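# Hang the ball-filled shallow basket on the stand's peg

## Task

Lift the shallow basket by its cord handle and hang it on the peg of the stand so that it sits as close to level as possible; the task counts as done only if all the balls are still inside the basket at the end.

## Robot and tools

Robot: two arms, left_arm and right_arm, each with a two-finger gripper. Base positions in the scene frame: left_arm (+0.019, +0.302, +0.023) m and right_arm (-0.033, -0.230, +0.016) m, both turned almost nothing about z. A camera stand is fixed to the floor behind them.

Scene frame: origin at table-top height, halfway between the two nominal base spots. +x points out over the table, +z points up, and left_arm is on the +y side. The arm names do not match image left and right. Every reported position, orientation and target uses this frame. For each gripper, the fingers extend along its own +z axis and close along its own y axis. end_effector_position is the point between the finger pads, just under 1 cm back from the tips.

The 14-number row, shared by execute_actions and move: the seven numbers for left_arm come first, then the same seven for right_arm: dx, dy, dz, rx, ry, rz, opening. All must lie in [-1, 1], and both arms must be filled in even if only one moves. dx to rz are offsets, not poses: they are measured from that arm's Hand target as it stood when the action or move began, along the scene axes. 1.0 equals 0.6 m of travel or 180 degrees of turn. rx, ry, rz form a single rotation vector, and the turn happens about the Hand target's position. Sending six zeros re-commands the current Hand target, so repeating a nonzero offset keeps moving further. Opening is absolute, not an offset: +1 is fully open (about 87 mm between pads), +0.5 about 69 mm, 0 about 43 mm, -0.5 about 18 mm, -1 shut. A 0 in the opening slot really commands 43 mm, so to leave a gripper alone, resend its current command.

execute_actions: argument actions is a list of actions; each action is a table of up to 15 rows, one per 1/30 s control step. If fewer rows are given, the last row is held for the remaining steps. Every row is counted from the action's starting Hand target, not from the row before it. Optional cameras: a list of camera names, ["all"], or []. Images arrive only when actions is empty or cameras requests them. An empty actions list also reports the scene number.

move: target is either one 14-number row or a list of up to 15 rows; every row is an offset from the same starting Hand targets. The grippers follow straight paths, all finishing together, at least 0.5 s and capped at 10 s. speed: m/s, 0.002 to 2.9, default 0.25 (turn rate limited to twice that in rad/s); one value, or one per target. blend: corner rounding in metres for multi-row targets; 0 means stop at each. opening_speed: rate of opening change per second on the -1..+1 scale, at least 0.2. blocking=false returns after about 0.5 s while the move continues. Paths ignore obstacles and the other arm, and faster moves overshoot and hit harder. Keep paths away from an arm's own base. The result adds a move: line with the outcome (done, off_target, moving, held, fault) and any limits (limits=paced means the sent pose was clipped; limits=held means a safety check withheld steps).

wait: seconds from 0 to 10; the arms keep their last command and a running move carries on. stop: brakes a running move. zoom_image: camera name and region [x0, y0, x1, y1] in image pixels, origin top-left, at most 504 by 504, from that camera's newest image. finished_scene: scene = this scene's number; it cannot be undone, and the goal must hold with the robot not helping.

Cameras, all 896x504: cam_head_left, cam_head_right, cam_high, cam_low, cam_left_wrist, cam_right_wrist. Calibration (K, distortion, T_world_to_cam) is given per camera and may be off by a few degrees or millimetres.

Reading results: end_effector_position (m) and end_effector_quat_wxyz per arm; Hand target, the last commanded pose after clipping, from which the next offsets count; Tool commands, the current opening commands; grip_measured, the measured finger position on the command scale (Joint positions shows it 0 closed to 1 open). Joint velocities may say within noise. Joint torques include the arm's own weight, with positive toward larger joint angles; the first three wrap at ±28 N m. Action calls also list some per-step positions.

Practical cautions: the controller limits orientation commands to 40 degrees from the measured orientation per step. Grippers sag and stop short, especially far out; check position and tilt after each move and send the missing offset or correcting rotation. Tiny moves may not happen or may go sideways. A blocked arm keeps pushing until you command a target back past the gripper. To grip, command about 0.04 below the grip_measured reading at first contact. Never let the arms, grippers or wrist cameras touch each other, nor close one gripper on the other's fingers. Avoid hard hits on fixed or heavy things, releasing moving parts, drops, balls spilling, or anything leaving the table, and avoid strain on camera cables. Objects may get brief random nudges. Holding loads or straining heats motors: MOTOR HOT appears at 75 °C, and an OVER-TEMPERATURE FAULT at 90 °C folds that arm away for good.

Each tool is called after "Emit:" by a JSON object that holds its "api" and its "payload", one argument or row to a line.

## Session

Emit:
{"api": "execute_actions", "payload": {
  "actions": []
}}

Scene clock: 0.00 s.
left_arm: end_effector_position=(+0.4050, +0.3047, +0.0852) grip_measured=+1.000 end_effector_quat_wxyz=(+0.583, +0.008, +0.812, +0.019) | right_arm: end_effector_position=(+0.3274, -0.2542, +0.0433) grip_measured=+1.000 end_effector_quat_wxyz=(+0.528, +0.101, +0.841, -0.063)
Joint positions: left_arm=[-0.025 1.509 0.381 0.803 -0.031 0.032 1] | right_arm=[0.028 1.526 0.354 0.706 0.248 0.123 1]
Joint velocities: within noise
Joint torques (N m): no reading
Heat: left arm: 39 °C; right arm: 34 °C.
Hand target: left_arm +0.4070, +0.3047, +0.0888; +0.586, +0.008, +0.810, +0.019 | right_arm +0.3318, -0.2540, +0.0500; +0.537, +0.102, +0.835, -0.062
Tool commands: left_gripper/opening=+1.0 right_gripper/opening=+1.0
camera_calibration:
cam_left_wrist: T_world_to_cam=[[0.0596692, -0.996967, -0.0499722, 0.287058], [-0.883735, -0.0294813, -0.467058, 0.441294], [0.464168, 0.0720312, -0.882813, 0.0097563], [0, 0, 0, 1]] pos_world=[0.368329, 0.298494, 0.229068]
cam_right_wrist: T_world_to_cam=[[-0.27882, -0.959608, 0.0375854, -0.161793], [-0.88893, 0.243078, -0.388223, 0.409532], [0.363406, -0.141655, -0.920799, 0.0303731], [0, 0, 0, 1]] pos_world=[0.307896, -0.250504, 0.193038]

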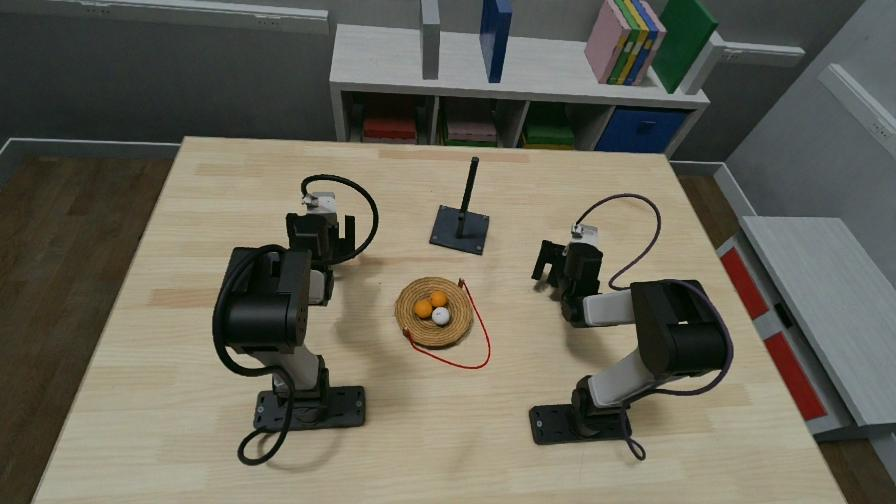

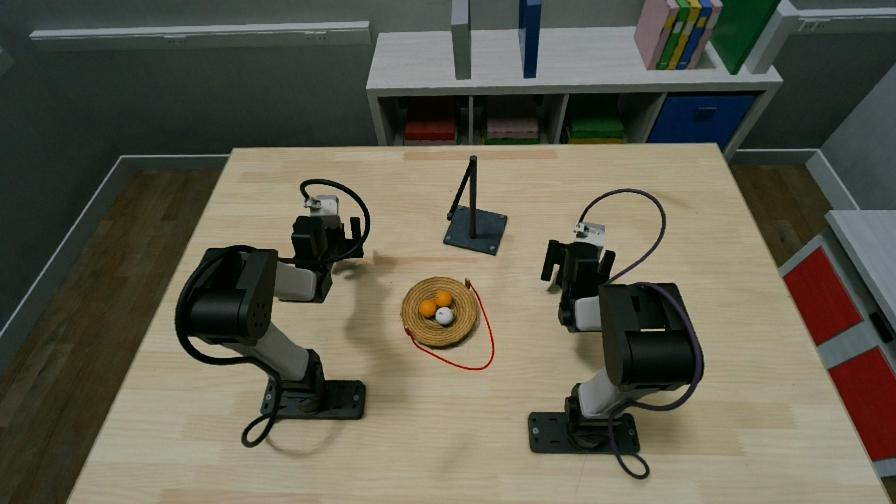

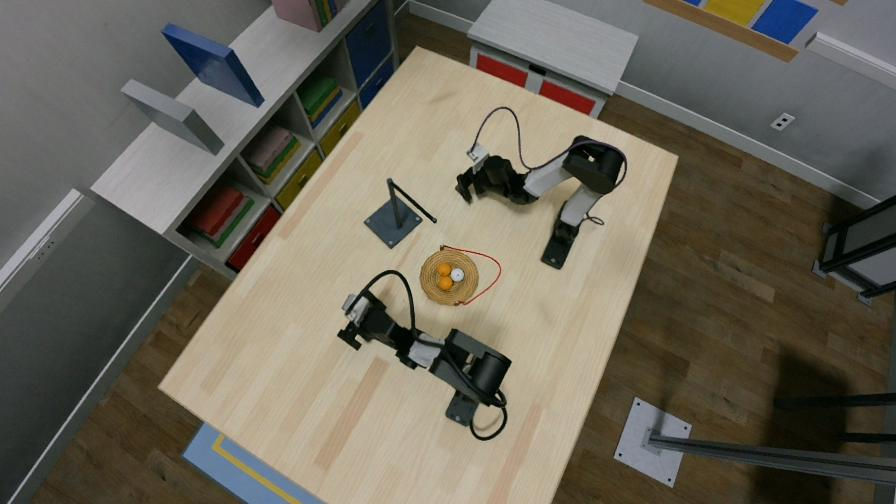

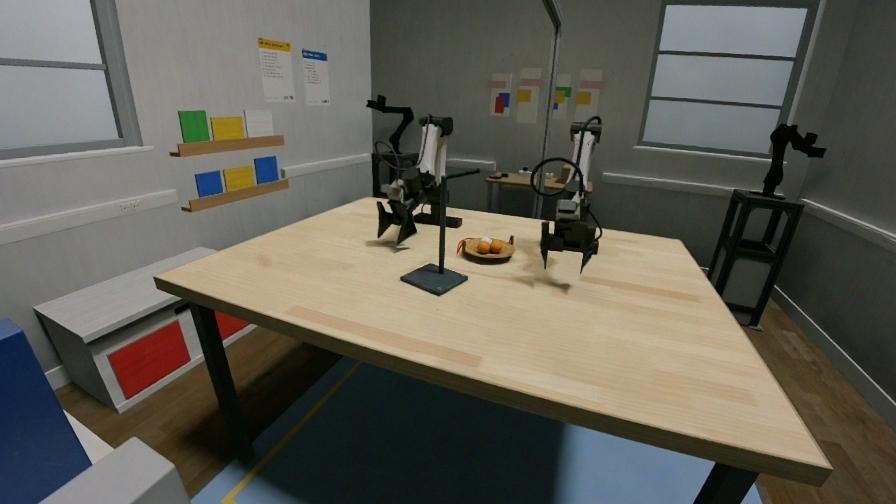

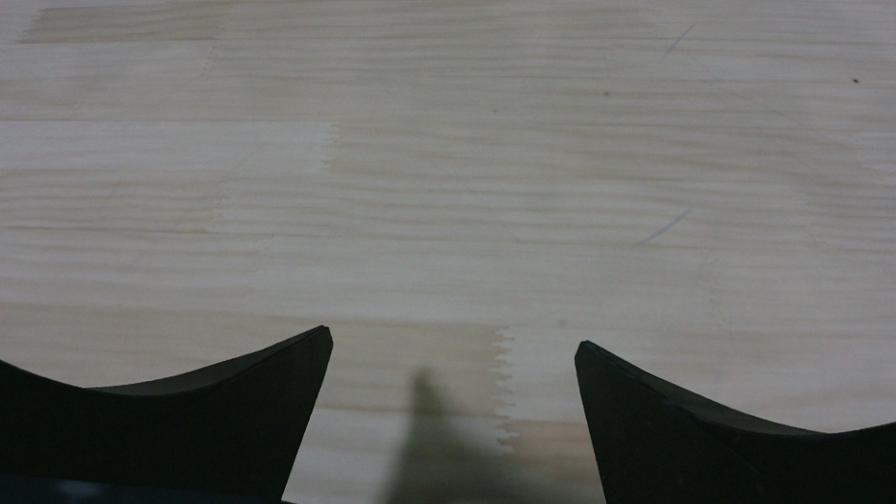

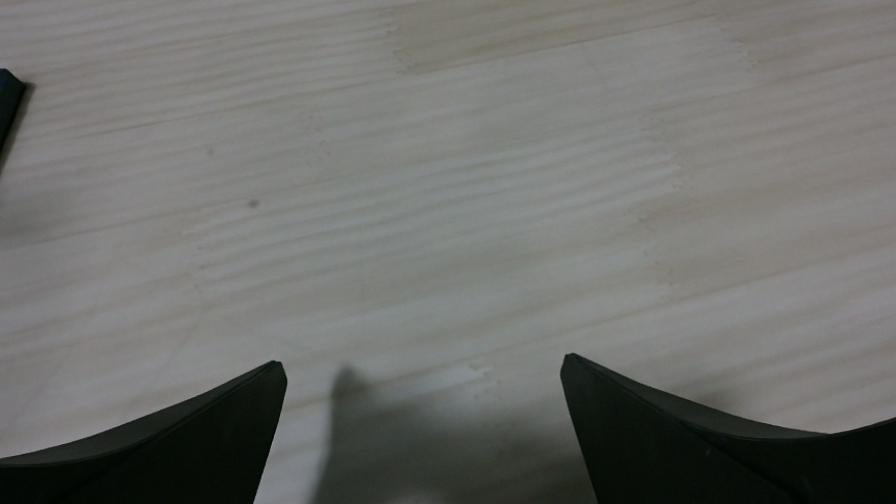

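Emit:
{"api": "zoom_image", "payload": {
  "camera": "cam_head_left",
  "region": [380, 140, 540, 380]
}}

Emit:
{"api": "zoom_image", "payload": {
  "camera": "cam_head_right",
  "region": [380, 140, 540, 380]
}}

Emit:
{"api": "zoom_image", "payload": {
  "camera": "cam_high",
  "region": [350, 160, 530, 320]
}}

Emit:
{"api": "zoom_image", "payload": {
  "camera": "cam_low",
  "region": [370, 100, 620, 300]
}}

Scaled by 2.100 from the camera's 896x504 image, which has a finer 1280x720 frame.

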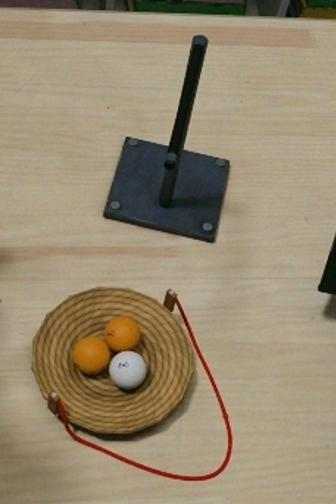

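Scaled by 2.100 from the camera's 896x504 image, which has a finer 1280x720 frame.

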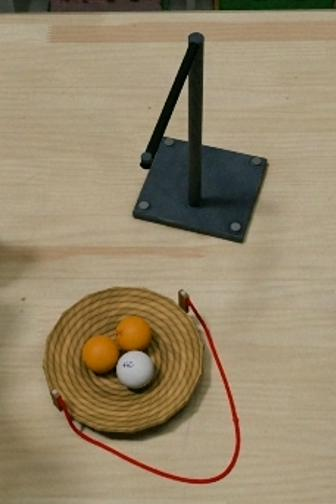

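Scaled by 2.800 from the camera's 896x504 image, which has a finer 1280x720 frame.

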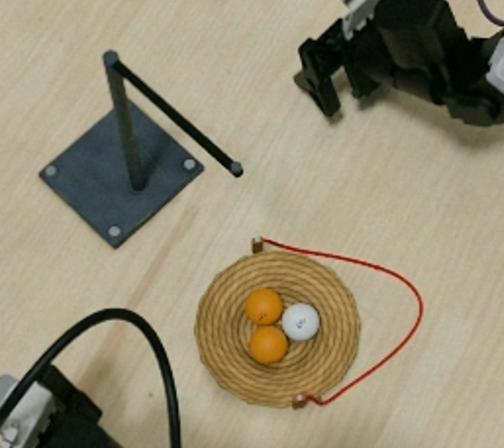

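Scaled by 2.016 from the camera's 896x504 image, which has a finer 1280x720 frame.

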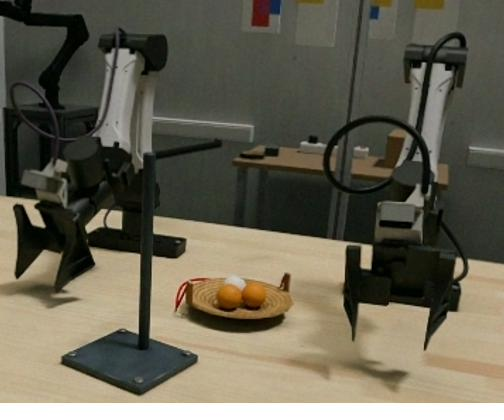

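Emit:
{"api": "move", "payload": {
  "target": [
    [0,0,0.14,0,0,0,0.2,0,0,0,0,0,0,1],
    [-0.4967,-0.5495,0.07,0.105,0.2755,-0.2395,0.2,0,0,0,0,0,0,1]
  ],
  "blend": [0.03,0],
  "cameras": ["all"]
}}

Scene clock: 6.00 s.
left_arm: end_effector_position=(+0.1103, -0.0187, +0.1287) grip_measured=+0.200 end_effector_quat_wxyz=(+0.163, +0.398, +0.901, -0.066) | right_arm: end_effector_position=(+0.3274, -0.2542, +0.0433) grip_measured=+1.000 end_effector_quat_wxyz=(+0.528, +0.101, +0.841, -0.063)
Joint positions: left_arm=[-1.345 1.652 1.327 -0.937 -0.176 -0.471 0.6] | right_arm=[0.028 1.526 0.354 0.706 0.248 0.123 1]
Joint torques (N m): left_arm=[-0.59 -5.33 10.78 0.84 -0.31 -0.27] | right_arm=[-0.34 -6.27 5.98 1.76 0.08 -0.04]
Heat: left arm: 40 °C; right arm: 35 °C.
Hand target: left_arm +0.1089, -0.0250, +0.1308; +0.160, +0.393, +0.903, -0.070 | right_arm +0.3318, -0.2540, +0.0500; +0.537, +0.102, +0.835, -0.062
Off the commanded pose: left_arm 0.007 m, 1 deg | right_arm 0.008 m, 1 deg.
move: done
camera_calibration:
cam_left_wrist: T_world_to_cam=[[-0.719528, -0.692117, -0.0570443, 0.0768305], [-0.652958, 0.646266, 0.39495, 0.0678666], [-0.236486, 0.321425, -0.91693, 0.294597], [0, 0, 0, 1]] pos_world=[0.169264, -0.085375, 0.247704]
cam_right_wrist: T_world_to_cam=[[-0.27882, -0.959608, 0.0375854, -0.161793], [-0.88893, 0.243078, -0.388223, 0.409532], [0.363406, -0.141655, -0.920799, 0.0303731], [0, 0, 0, 1]] pos_world=[0.307896, -0.250504, 0.193038]

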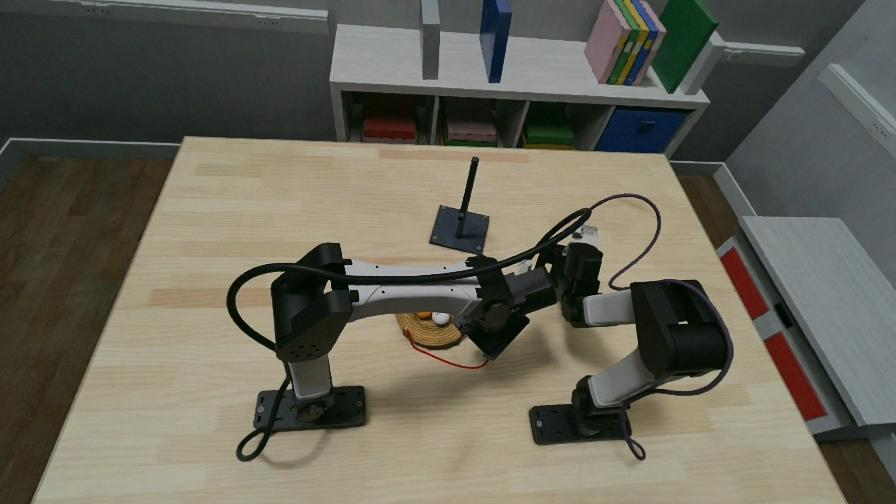

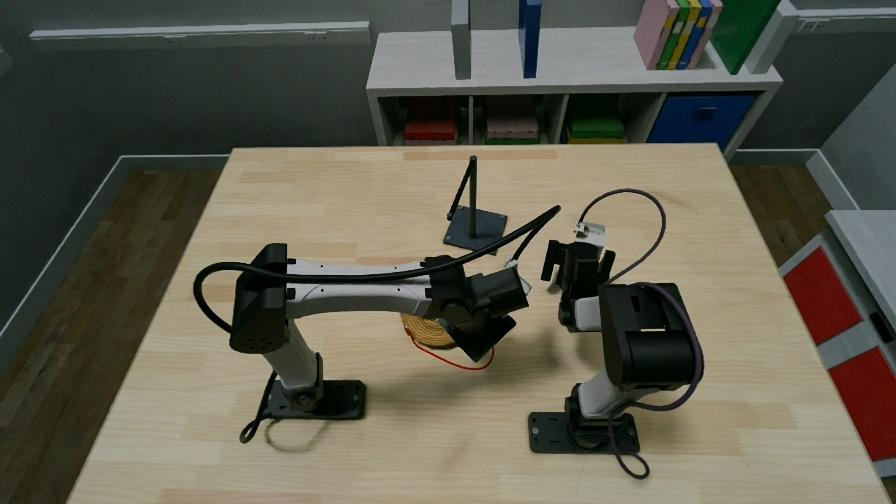

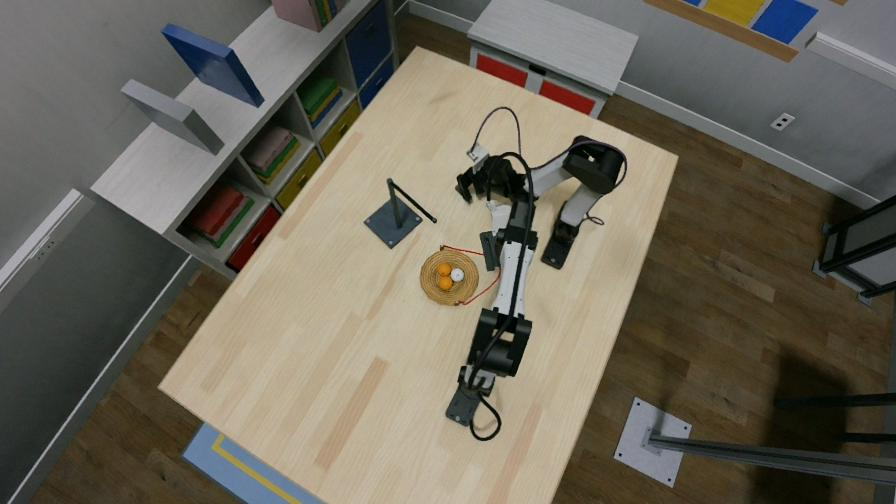

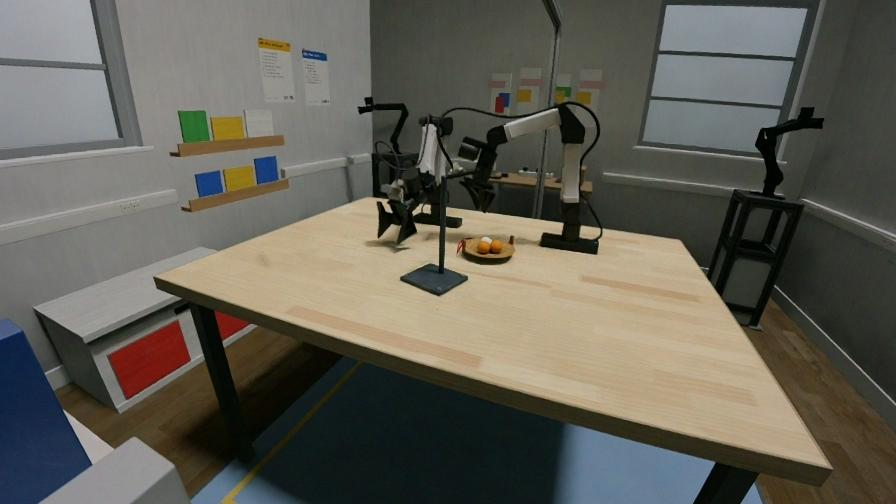

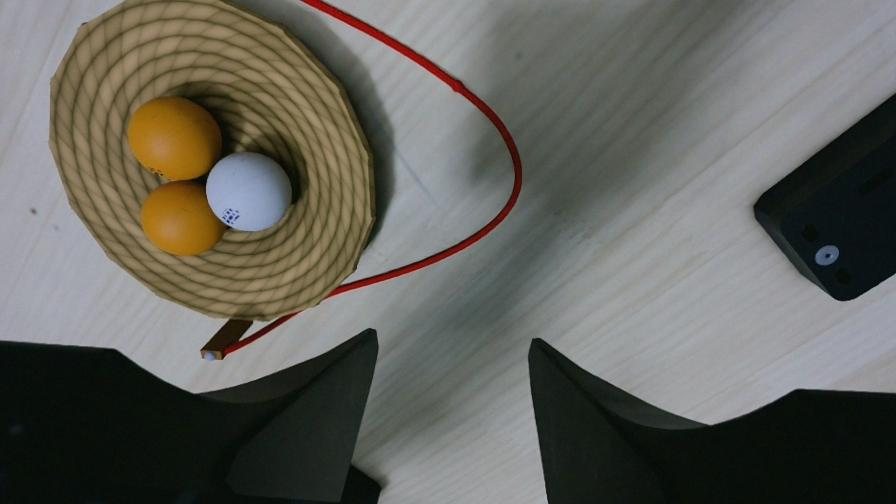

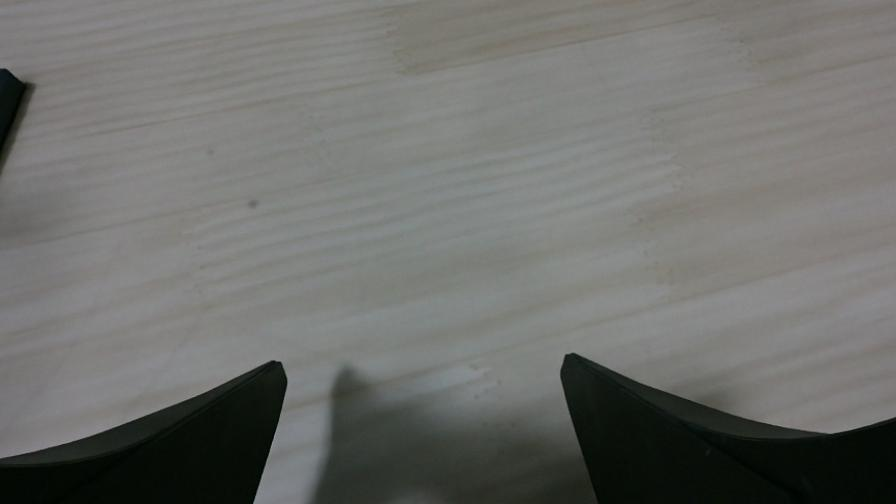

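Emit:
{"api": "move", "payload": {
  "target": [0.008,-0.067,-0.085,0,0,0,0,0,0,0,0,0,0,1],
  "speed": 0.1,
  "cameras": ["cam_left_wrist","cam_head_right","cam_low"]
}}

Scene clock: 8.33 s.
left_arm: end_effector_position=(+0.1156, -0.0527, +0.0786) grip_measured=+0.000 end_effector_quat_wxyz=(+0.155, +0.396, +0.903, -0.058) | right_arm: end_effector_position=(+0.3274, -0.2542, +0.0433) grip_measured=+1.000 end_effector_quat_wxyz=(+0.528, +0.101, +0.841, -0.063)
Joint positions: left_arm=[-1.351 1.832 1.342 -0.796 -0.176 -0.484 0.5] | right_arm=[0.028 1.526 0.354 0.706 0.248 0.123 1]
Joint torques (N m): left_arm=[-1.24 -6.53 10.33 1.02 -0.32 -0.27] | right_arm=[-0.4 -6.35 5.9 1.74 0.1 -0.01]
Heat: left arm: 40 °C; right arm: 35 °C.
Hand target: left_arm +0.1138, -0.0652, +0.0797; +0.160, +0.393, +0.903, -0.070 | right_arm +0.3318, -0.2540, +0.0500; +0.537, +0.102, +0.835, -0.062
Off the commanded pose: left_arm 0.013 m, 1 deg | right_arm 0.008 m, 1 deg.
move: off_target (left_arm)
camera_calibration:
cam_left_wrist: T_world_to_cam=[[-0.715925, -0.695225, -0.0641305, 0.0542294], [-0.653102, 0.634403, 0.41351, 0.110997], [-0.246798, 0.337926, -0.908238, 0.262299], [0, 0, 0, 1]] pos_world=[0.176052, -0.121353, 0.19581]
Images, in order (width x height): cam_head_right 896x504, cam_low 896x504, cam_left_wrist 896x504.

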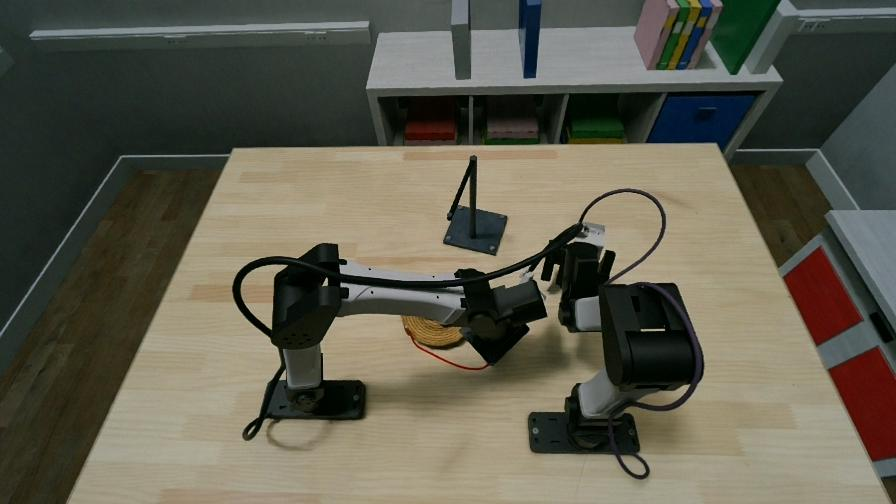

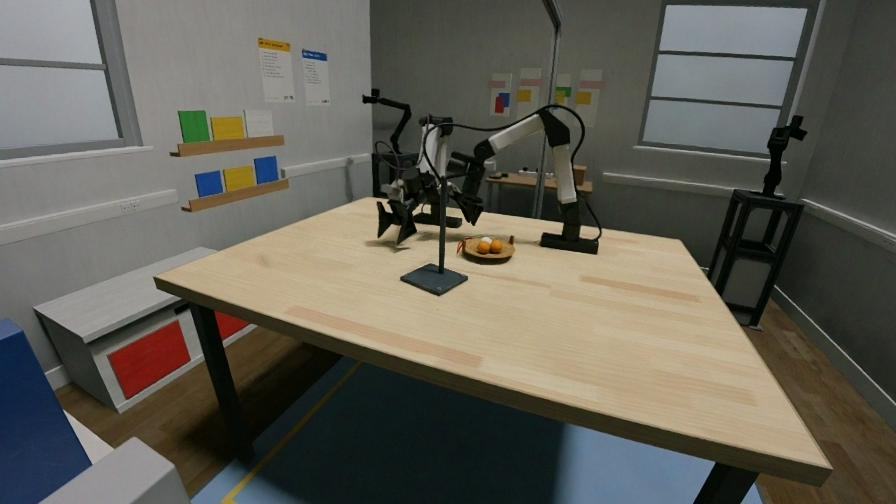

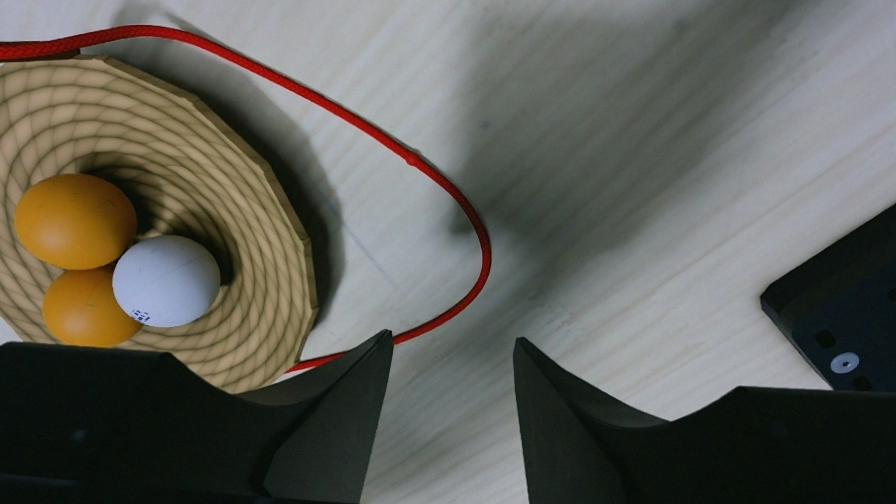

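Emit:
{"api": "move", "payload": {
  "target": [0.002,-0.025,-0.055,0,0,0,0,0,0,0,0,0,0,1],
  "speed": 0.06,
  "cameras": ["cam_left_wrist"]
}}

Scene clock: 9.83 s.
left_arm: end_effector_position=(+0.1173, -0.0724, +0.0502) grip_measured=+0.000 end_effector_quat_wxyz=(+0.159, +0.396, +0.902, -0.064) | right_arm: end_effector_position=(+0.3274, -0.2542, +0.0433) grip_measured=+1.000 end_effector_quat_wxyz=(+0.528, +0.101, +0.841, -0.063)
Joint positions: left_arm=[-1.358 1.923 1.342 -0.693 -0.176 -0.49 0.5] | right_arm=[0.028 1.526 0.354 0.706 0.248 0.123 1]
Joint torques (N m): left_arm=[-1.16 -7.04 8.79 1.09 -0.33 -0.27] | right_arm=[-0.42 -6.27 5.96 1.77 0.09 -0.03]
Heat: left arm: 40 °C; right arm: 35 °C.
Hand target: left_arm +0.1150, -0.0801, +0.0467; +0.160, +0.393, +0.903, -0.070 | right_arm +0.3318, -0.2540, +0.0500; +0.537, +0.102, +0.835, -0.062
Off the commanded pose: left_arm 0.009 m, 1 deg | right_arm 0.008 m, 1 deg.
move: done
camera_calibration:
cam_left_wrist: T_world_to_cam=[[-0.716817, -0.695059, -0.0553765, 0.039666], [-0.652878, 0.641186, 0.403276, 0.137393], [-0.244794, 0.325229, -0.913401, 0.242736], [0, 0, 0, 1]] pos_world=[0.177554, -0.139469, 0.168505]
Images, in order (width x height): cam_left_wrist 896x504.

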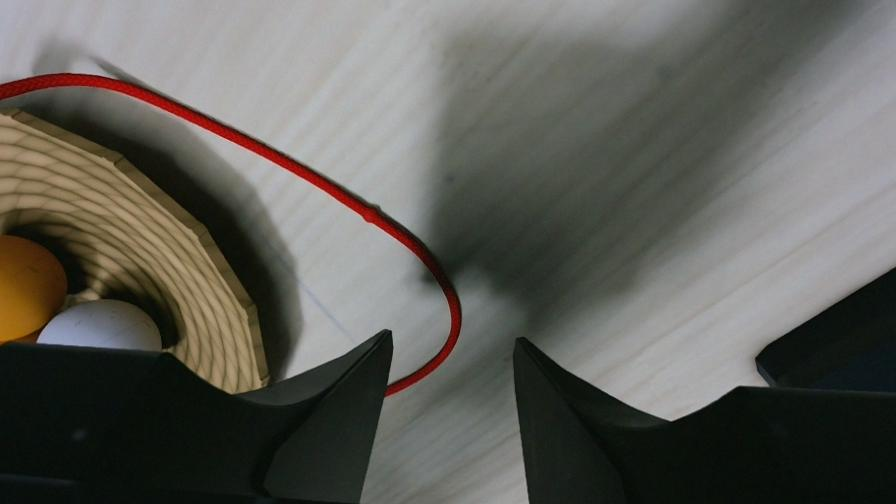

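Emit:
{"api": "move", "payload": {
  "target": [0.002,-0.012,-0.025,0,0,0,0,0,0,0,0,0,0,1],
  "speed": 0.03,
  "cameras": ["cam_left_wrist"]
}}

Scene clock: 14.03 s.
left_arm: end_effector_position=(+0.1178, -0.0748, +0.0419) grip_measured=+0.000 end_effector_quat_wxyz=(+0.157, +0.396, +0.903, -0.062) | right_arm: end_effector_position=(+0.3274, -0.2542, +0.0433) grip_measured=+1.000 end_effector_quat_wxyz=(+0.528, +0.101, +0.841, -0.063)
Joint positions: left_arm=[-1.358 1.947 1.342 -0.674 -0.176 -0.491 0.5] | right_arm=[0.028 1.526 0.354 0.706 0.248 0.123 1]
Joint torques (N m): left_arm=[-0.34 -8.96 7.45 0.88 -0.35 -0.09] | right_arm=[-0.43 -6.17 5.91 1.74 0.09 -0.04]
Heat: left arm: 41 °C; right arm: 35 °C.
Hand target: left_arm +0.1179, -0.0752, +0.0422; +0.158, +0.396, +0.902, -0.063 (not the last commanded pose) | right_arm +0.3318, -0.2540, +0.0500; +0.537, +0.102, +0.835, -0.062
Off the commanded pose: left_arm 0.016 m, 1 deg | right_arm 0.008 m, 1 deg.
move: held (left_arm; a check stopped the path); limits=held
pose unreachable (left arm): on one or more control steps of this call, first in action 0 (counted from 0), this arm could not follow its commanded pose, so it was not sent that pose on those steps. It may still have moved: this result reports where it is.
cause: moving toward the commanded pose would bring a part of the arm too close to another arm (this arm's wrist camera and the right arm's wrist (the part past joint 4), at the place that arm is still heading or pushing toward).
camera_calibration:
cam_left_wrist: T_world_to_cam=[[-0.716668, -0.694979, -0.0582298, 0.0380388], [-0.652551, 0.638763, 0.407626, 0.142218], [-0.246097, 0.330131, -0.91129, 0.236438], [0, 0, 0, 1]] pos_world=[0.178252, -0.142463, 0.159707]
Images, in order (width x height): cam_left_wrist 896x504.

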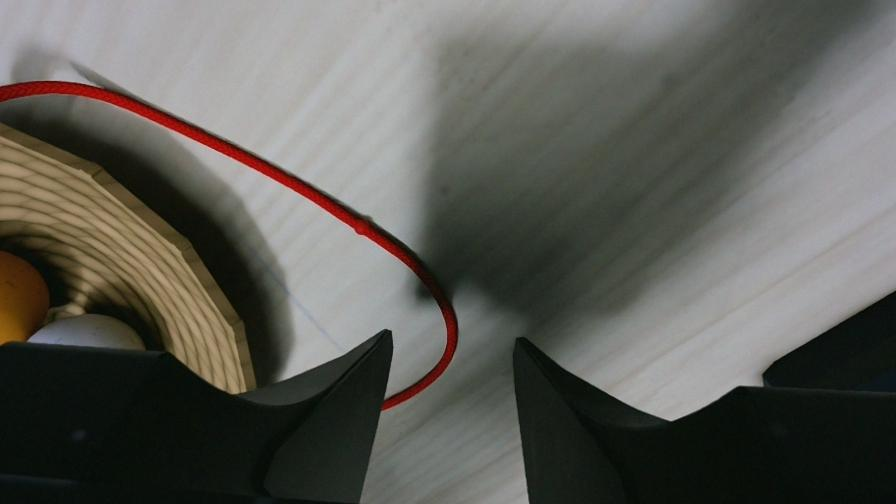

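Emit:
{"api": "move", "payload": {
  "target": [0,0,0,0,0,0,0,0,-0.25,0.05,0,0,0,1]
}}

Emit:
{"api": "move", "payload": {
  "target": [0,-0.018,-0.025,0,0,0,0,0,0,0,0,0,0,1],
  "speed": 0.03,
  "cameras": ["cam_left_wrist"]
}}

Scene clock: 15.67 s.
left_arm: end_effector_position=(+0.1178, -0.0748, +0.0419) grip_measured=+0.000 end_effector_quat_wxyz=(+0.157, +0.396, +0.903, -0.062) | right_arm: end_effector_position=(+0.3230, -0.3986, +0.0698) grip_measured=+1.000 end_effector_quat_wxyz=(+0.526, +0.110, +0.841, -0.057)
Joint positions: left_arm=[-1.358 1.947 1.342 -0.674 -0.176 -0.491 0.5] | right_arm=[-0.565 1.54 0.535 0.53 -0.283 -0.121 1]
Joint torques (N m): left_arm=[-0.4 -8.99 7.45 0.9 -0.38 -0.09] | right_arm=[-0.65 -5.75 8.47 1.65 -0.12 -0.2]
Heat: left arm: 41 °C; right arm: 36 °C.
Hand target: left_arm +0.1179, -0.0752, +0.0422; +0.158, +0.396, +0.902, -0.063 | right_arm +0.3319, -0.4039, +0.0799; +0.537, +0.102, +0.835, -0.061
Off the commanded pose: left_arm 0.000 m, 0 deg | right_arm 0.015 m, 2 deg.
move: off_target (right_arm)

Scene clock: 16.73 s.
left_arm: end_effector_position=(+0.1183, -0.0768, +0.0297) grip_measured=+0.000 end_effector_quat_wxyz=(+0.153, +0.397, +0.903, -0.057) | right_arm: end_effector_position=(+0.3229, -0.3985, +0.0696) grip_measured=+1.000 end_effector_quat_wxyz=(+0.526, +0.110, +0.841, -0.057)
Joint positions: left_arm=[-1.358 1.982 1.342 -0.652 -0.176 -0.491 0.5] | right_arm=[-0.565 1.54 0.535 0.529 -0.283 -0.122 1]
Joint torques (N m): left_arm=[-0.92 -7.27 9.32 1.04 -0.36 -0.16] | right_arm=[-0.62 -5.93 8.53 1.66 -0.16 -0.17]
Heat: left arm: 41 °C; right arm: 36 °C.
Hand target: left_arm +0.1179, -0.0860, +0.0273; +0.158, +0.396, +0.902, -0.063 | right_arm +0.3318, -0.4039, +0.0799; +0.537, +0.102, +0.835, -0.062
Off the commanded pose: left_arm 0.010 m, 1 deg | right_arm 0.015 m, 2 deg.
move: off_target (right_arm)
camera_calibration:
cam_left_wrist: T_world_to_cam=[[-0.716838, -0.694213, -0.0648916, 0.0365304], [-0.651343, 0.633537, 0.417592, 0.147947], [-0.248787, 0.341613, -0.906314, 0.227098], [0, 0, 0, 1]] pos_world=[0.179049, -0.145949, 0.146411]
Images, in order (width x height): cam_left_wrist 896x504.

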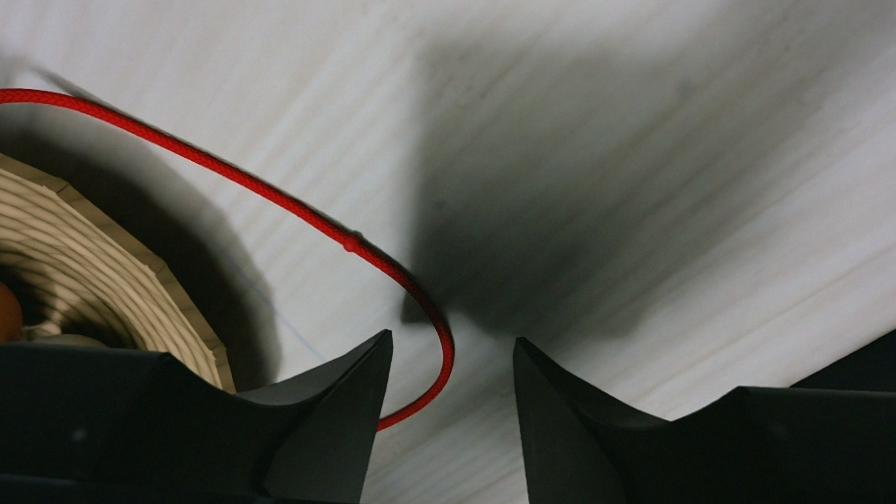

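Emit:
{"api": "move", "payload": {
  "target": [0,-0.002,-0.009,0,0,0,0,0,0,0,0,0,0,1],
  "speed": 0.02,
  "cameras": ["cam_left_wrist"]
}}

Scene clock: 17.67 s.
left_arm: end_effector_position=(+0.1190, -0.0797, +0.0259) grip_measured=+0.000 end_effector_quat_wxyz=(+0.155, +0.397, +0.903, -0.059) | right_arm: end_effector_position=(+0.3229, -0.3985, +0.0696) grip_measured=+1.000 end_effector_quat_wxyz=(+0.526, +0.110, +0.841, -0.057)
Joint positions: left_arm=[-1.358 1.994 1.342 -0.635 -0.176 -0.491 0.5] | right_arm=[-0.565 1.54 0.535 0.529 -0.283 -0.122 1]
Joint torques (N m): left_arm=[-1.01 -7.32 8.72 1.05 -0.38 -0.17] | right_arm=[-0.58 -5.94 8.4 1.69 -0.14 -0.17]
Heat: left arm: 41 °C; right arm: 36 °C.
Hand target: left_arm +0.1179, -0.0872, +0.0218; +0.158, +0.396, +0.902, -0.063 | right_arm +0.3318, -0.4039, +0.0799; +0.537, +0.102, +0.835, -0.062
Off the commanded pose: left_arm 0.009 m, 1 deg | right_arm 0.015 m, 2 deg.
move: off_target (right_arm)
camera_calibration:
cam_left_wrist: T_world_to_cam=[[-0.71679, -0.694514, -0.0621498, 0.0347009], [-0.651812, 0.635712, 0.413535, 0.152165], [-0.247696, 0.336927, -0.908365, 0.224445], [0, 0, 0, 1]] pos_world=[0.179651, -0.148255, 0.143109]
Images, in order (width x height): cam_left_wrist 896x504.

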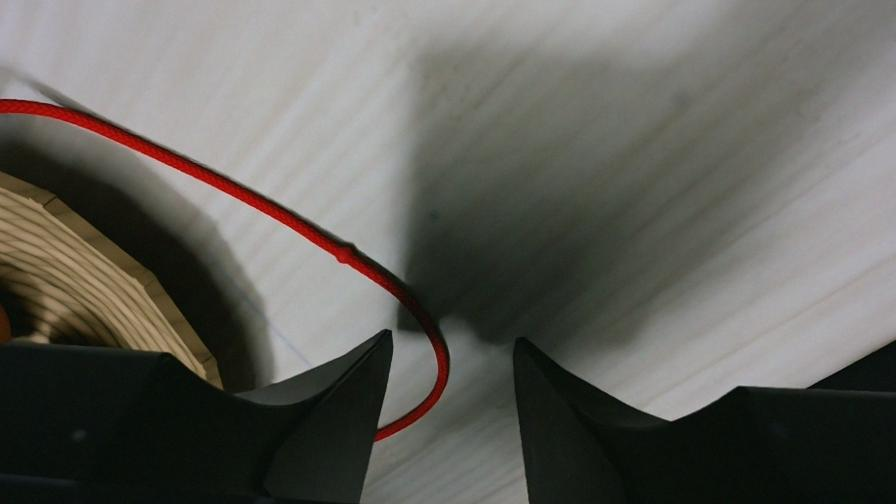

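Emit:
{"api": "move", "payload": {
  "target": [
    [0,0.0,-0.006,0,0,0,0,0,0,0,0,0,0,1],
    [0,0,-0.006,0,0,0,-1,0,0,0,0,0,0,1]
  ],
  "speed": 0.02,
  "opening_speed": 1,
  "cameras": ["cam_left_wrist"]
}}

Scene clock: 20.73 s.
left_arm: end_effector_position=(+0.1197, -0.0830, +0.0264) grip_measured=-0.990 end_effector_quat_wxyz=(+0.159, +0.396, +0.902, -0.064) | right_arm: end_effector_position=(+0.3229, -0.3985, +0.0696) grip_measured=+1.000 end_effector_quat_wxyz=(+0.526, +0.110, +0.841, -0.057)
Joint positions: left_arm=[-1.358 1.994 1.342 -0.621 -0.176 -0.491 0.005] | right_arm=[-0.565 1.54 0.535 0.529 -0.283 -0.122 1]
Joint torques (N m): left_arm=[-1.06 -6.82 8.12 1.06 -0.39 -0.15] | right_arm=[-0.46 -5.9 8.36 1.69 -0.17 -0.18]
Heat: left arm: 42 °C; right arm: 36 °C.
Hand target: left_arm +0.1179, -0.0872, +0.0182; +0.158, +0.396, +0.902, -0.063 | right_arm +0.3318, -0.4039, +0.0799; +0.537, +0.102, +0.835, -0.062
Off the commanded pose: left_arm 0.009 m, 0 deg | right_arm 0.015 m, 2 deg.
move: off_target (right_arm)
camera_calibration:
cam_left_wrist: T_world_to_cam=[[-0.716627, -0.695263, -0.0552673, 0.0327555], [-0.653012, 0.641017, 0.403326, 0.155387], [-0.24499, 0.325125, -0.913386, 0.22495], [0, 0, 0, 1]] pos_world=[0.180054, -0.149969, 0.144605]
Images, in order (width x height): cam_left_wrist 896x504.

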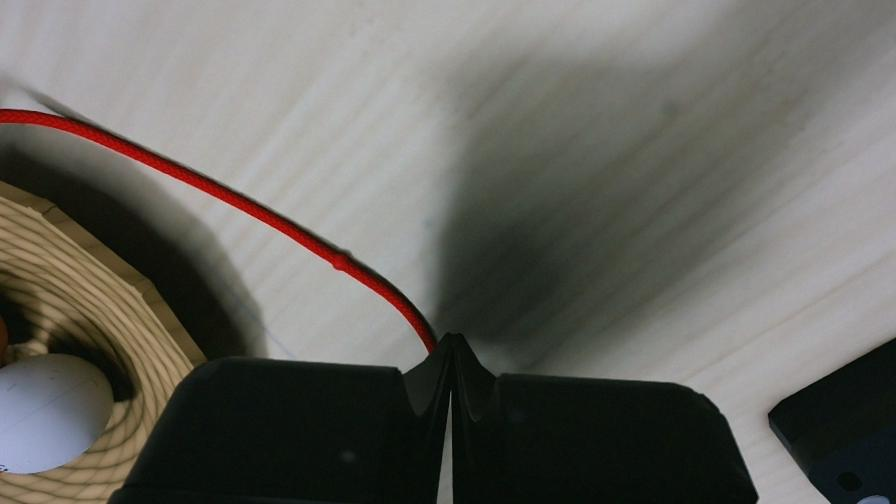

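Emit:
{"api": "move", "payload": {
  "target": [0.015,0.02,0.055,0,0,0,-1,0,0,0,0,0,0,1],
  "speed": 0.05,
  "cameras": ["cam_left_wrist"]
}}

Scene clock: 22.17 s.
left_arm: end_effector_position=(+0.1215, -0.0648, +0.0300) grip_measured=-0.990 end_effector_quat_wxyz=(+0.142, +0.397, +0.906, -0.040) | right_arm: end_effector_position=(+0.3229, -0.3985, +0.0696) grip_measured=+1.000 end_effector_quat_wxyz=(+0.526, +0.110, +0.841, -0.057)
Joint positions: left_arm=[-1.344 1.978 1.342 -0.696 -0.176 -0.482 0.005] | right_arm=[-0.565 1.54 0.535 0.529 -0.283 -0.122 1]
Joint torques (N m): left_arm=[0.46 -12.45 10.13 0.72 -0.29 0.05] | right_arm=[-0.61 -5.78 8.34 1.69 -0.14 -0.17]
Heat: left arm: 42 °C; right arm: 36 °C.
Hand target: left_arm +0.1268, -0.0752, +0.0513; +0.158, +0.396, +0.902, -0.063 | right_arm +0.3318, -0.4039, +0.0799; +0.537, +0.102, +0.835, -0.062
Off the commanded pose: left_arm 0.024 m, 3 deg | right_arm 0.015 m, 2 deg.
move: off_target (left_arm, right_arm)
camera_calibration:
cam_left_wrist: T_world_to_cam=[[-0.713263, -0.69541, -0.0875207, 0.0473549], [-0.651717, 0.612076, 0.447916, 0.139965], [-0.257916, 0.37652, -0.889782, 0.226992], [0, 0, 0, 1]] pos_world=[0.183539, -0.138205, 0.143426]
Images, in order (width x height): cam_left_wrist 896x504.

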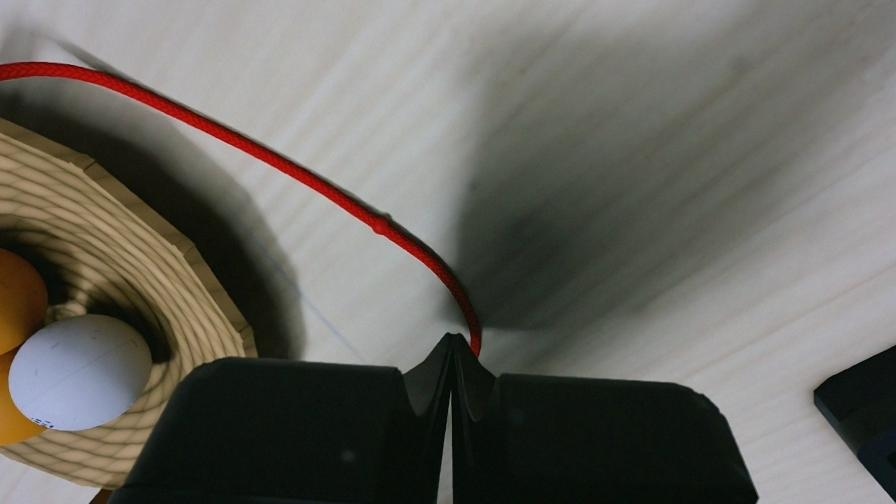

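Emit:
{"api": "move", "payload": {
  "target": [
    [-0.013,-0.023,-0.033,0,0,0,0,0,0,0,0,0,0,1],
    [-0.013,-0.023,-0.058,0,0,0,0,0,0,0,0,0,0,1]
  ],
  "speed": 0.03,
  "cameras": ["cam_left_wrist"]
}}

Scene clock: 24.50 s.
left_arm: end_effector_position=(+0.1224, -0.0879, +0.0261) grip_measured=+0.000 end_effector_quat_wxyz=(+0.161, +0.398, +0.901, -0.066) | right_arm: end_effector_position=(+0.3229, -0.3985, +0.0696) grip_measured=+1.000 end_effector_quat_wxyz=(+0.526, +0.110, +0.841, -0.057)
Joint positions: left_arm=[-1.355 2.008 1.361 -0.619 -0.176 -0.482 0.5] | right_arm=[-0.565 1.54 0.535 0.529 -0.283 -0.122 1]
Joint torques (N m): left_arm=[-1.13 -7.41 6.94 1.09 -0.36 -0.25] | right_arm=[-0.58 -5.64 8.55 1.67 -0.15 -0.17]
Heat: left arm: 42 °C; right arm: 36 °C.
Hand target: left_arm +0.1191, -0.0890, +0.0165; +0.158, +0.396, +0.902, -0.063 | right_arm +0.3318, -0.4039, +0.0799; +0.537, +0.102, +0.835, -0.062
Off the commanded pose: left_arm 0.010 m, 1 deg | right_arm 0.015 m, 2 deg.
move: off_target (right_arm)
camera_calibration:
cam_left_wrist: T_world_to_cam=[[-0.720121, -0.691709, -0.0544424, 0.031932], [-0.650953, 0.646359, 0.398095, 0.160737], [-0.240177, 0.322116, -0.915727, 0.226218], [0, 0, 0, 1]] pos_world=[0.181959, -0.154674, 0.144904]
Images, in order (width x height): cam_left_wrist 896x504.

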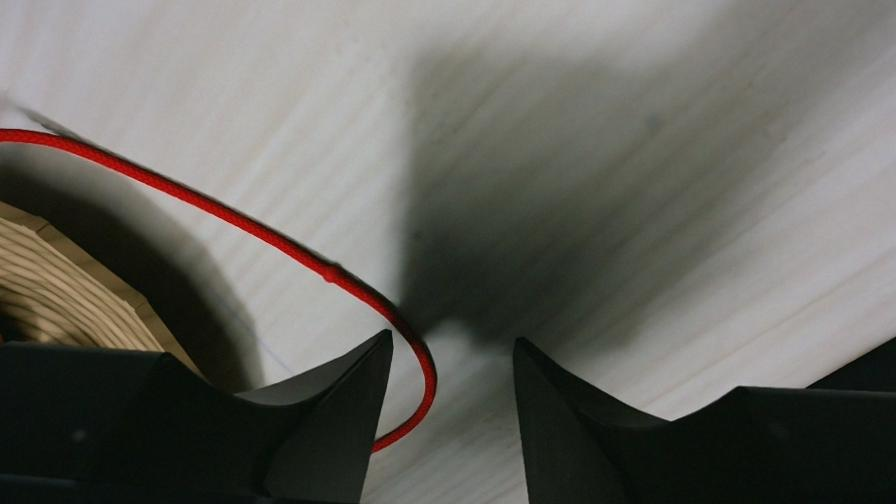

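Emit:
{"api": "move", "payload": {
  "target": [0,0.004,-0.025,0,0,0,0,0,0,0,0,0,0,1],
  "speed": 0.03,
  "cameras": ["cam_left_wrist"]
}}

Scene clock: 25.33 s.
left_arm: end_effector_position=(+0.1225, -0.0889, +0.0191) grip_measured=+0.000 end_effector_quat_wxyz=(+0.163, +0.397, +0.900, -0.070) | right_arm: end_effector_position=(+0.3229, -0.3985, +0.0696) grip_measured=+1.000 end_effector_quat_wxyz=(+0.526, +0.110, +0.841, -0.057)
Joint positions: left_arm=[-1.355 2.015 1.339 -0.581 -0.175 -0.482 0.5] | right_arm=[-0.565 1.54 0.535 0.529 -0.283 -0.122 1]
Joint torques (N m): left_arm=[-0.96 -6.6 4.94 1.29 -0.41 -0.23] | right_arm=[-0.64 -5.74 8.53 1.72 -0.12 -0.15]
Heat: left arm: 42 °C; right arm: 36 °C.
Hand target: left_arm +0.1190, -0.0867, +0.0015; +0.158, +0.396, +0.902, -0.063 | right_arm +0.3318, -0.4039, +0.0799; +0.537, +0.102, +0.835, -0.062
Off the commanded pose: left_arm 0.018 m, 1 deg | right_arm 0.015 m, 2 deg.
move: off_target (left_arm, right_arm)
camera_calibration:
cam_left_wrist: T_world_to_cam=[[-0.720185, -0.692041, -0.0491214, 0.0308031], [-0.651363, 0.650078, 0.391313, 0.164713], [-0.238872, 0.313814, -0.918946, 0.219319], [0, 0, 0, 1]] pos_world=[0.181861, -0.154584, 0.138601]
Images, in order (width x height): cam_left_wrist 896x504.

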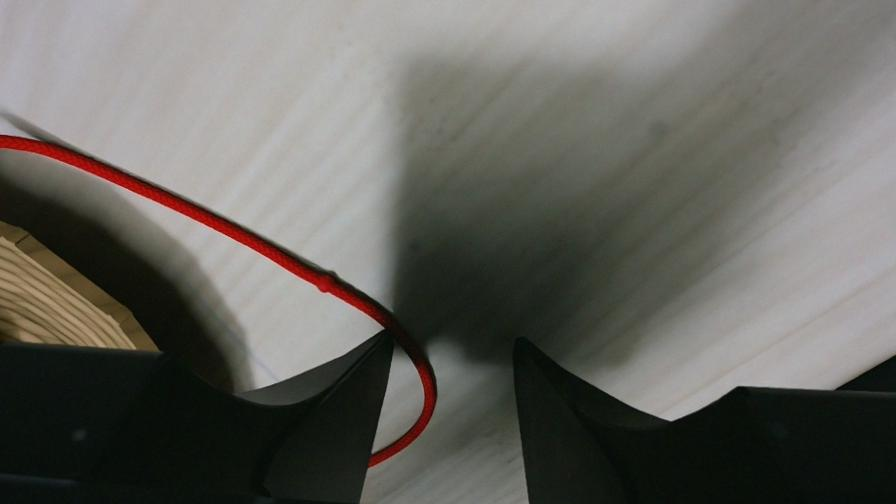

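Emit:
{"api": "move", "payload": {
  "target": [
    [0,0,0.03,0,0,0,0.3,0,0,0,0,0,0,1],
    [0.008,0.016,0.015,0,0,0,0.3,0,0,0,0,0,0,1],
    [0.008,0.016,-0.007,0,0,0,0.3,0,0,0,0,0,0,1]
  ],
  "speed": 0.03,
  "cameras": ["cam_left_wrist"]
}}

Scene clock: 27.67 s.
left_arm: end_effector_position=(+0.1234, -0.0887, +0.0182) grip_measured=+0.300 end_effector_quat_wxyz=(+0.168, +0.394, +0.900, -0.082) | right_arm: end_effector_position=(+0.3229, -0.3985, +0.0696) grip_measured=+1.000 end_effector_quat_wxyz=(+0.526, +0.110, +0.841, -0.057)
Joint positions: left_arm=[-1.35 1.998 1.305 -0.54 -0.167 -0.482 0.65] | right_arm=[-0.565 1.54 0.535 0.529 -0.283 -0.122 1]
Joint torques (N m): left_arm=[0.13 -6.72 3.47 1.24 -0.4 -0.02] | right_arm=[-0.66 -5.83 8.55 1.7 -0.15 -0.18]
Heat: left arm: 42 °C; right arm: 36 °C.
Hand target: left_arm +0.1239, -0.0770, -0.0027; +0.158, +0.396, +0.902, -0.063 | right_arm +0.3318, -0.4039, +0.0799; +0.537, +0.102, +0.835, -0.062
Off the commanded pose: left_arm 0.024 m, 2 deg | right_arm 0.015 m, 2 deg.
move: off_target (left_arm, right_arm)
camera_calibration:
cam_left_wrist: T_world_to_cam=[[-0.718071, -0.695314, -0.0302151, 0.0306556], [-0.652772, 0.657809, 0.375732, 0.166664], [-0.241376, 0.289526, -0.926235, 0.216886], [0, 0, 0, 1]] pos_world=[0.183158, -0.151112, 0.139193]
Images, in order (width x height): cam_left_wrist 896x504.

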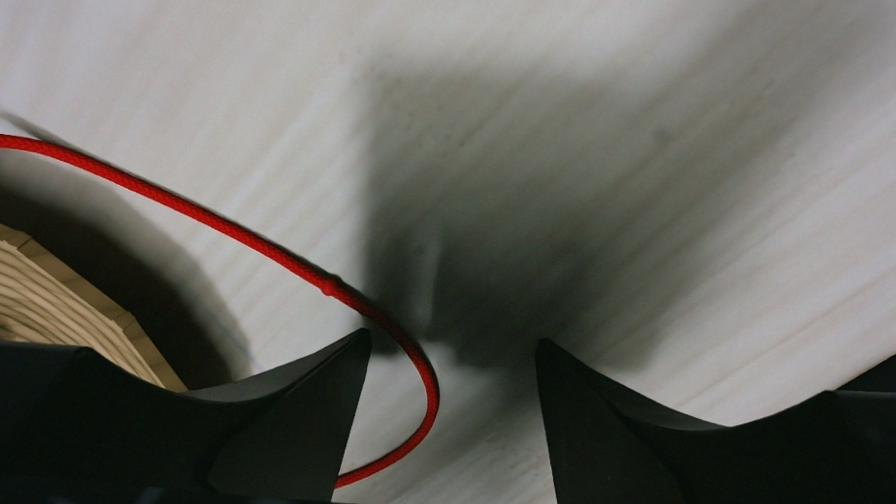

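Emit:
{"api": "move", "payload": {
  "target": [
    [0,0,0.01,0,0,0,0.3,0,0,0,0,0,0,1],
    [0,0,0.01,0,0,0,-1,0,0,0,0,0,0,1]
  ],
  "speed": 0.03,
  "opening_speed": 1,
  "cameras": ["cam_left_wrist"]
}}

Scene clock: 29.93 s.
left_arm: end_effector_position=(+0.1249, -0.0906, +0.0189) grip_measured=-0.909 end_effector_quat_wxyz=(+0.173, +0.392, +0.900, -0.084) | right_arm: end_effector_position=(+0.3229, -0.3985, +0.0696) grip_measured=+1.000 end_effector_quat_wxyz=(+0.526, +0.110, +0.841, -0.057)
Joint positions: left_arm=[-1.35 1.997 1.304 -0.53 -0.172 -0.482 0.046] | right_arm=[-0.565 1.54 0.535 0.529 -0.283 -0.122 1]
Joint torques (N m): left_arm=[0.17 -7.47 4.63 0.95 -0.34 -0.04] | right_arm=[-0.62 -5.87 8.5 1.68 -0.16 -0.18]
Heat: left arm: 42 °C; right arm: 36 °C.
Hand target: left_arm +0.1239, -0.0771, +0.0034; +0.158, +0.396, +0.902, -0.063 | right_arm +0.3318, -0.4039, +0.0799; +0.537, +0.102, +0.835, -0.062
Off the commanded pose: left_arm 0.021 m, 3 deg | right_arm 0.015 m, 2 deg.
move: off_target (left_arm, right_arm); target 2's new opening was sent with left_arm's hand 0.019 m and 3 deg from that target
camera_calibration:
cam_left_wrist: T_world_to_cam=[[-0.716523, -0.696919, -0.0299962, 0.0300905], [-0.656787, 0.659527, 0.365587, 0.169485], [-0.235001, 0.281653, -0.930294, 0.216975], [0, 0, 0, 1]] pos_world=[0.183866, -0.151921, 0.140791]
Images, in order (width x height): cam_left_wrist 896x504.

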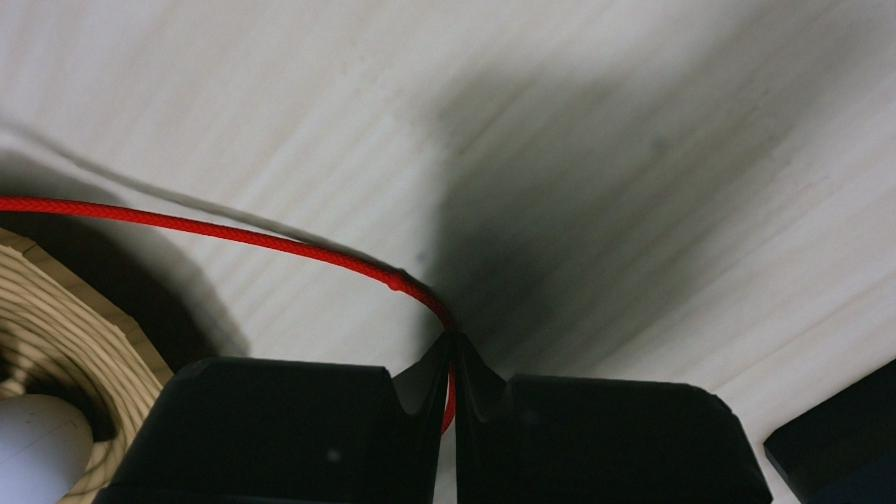

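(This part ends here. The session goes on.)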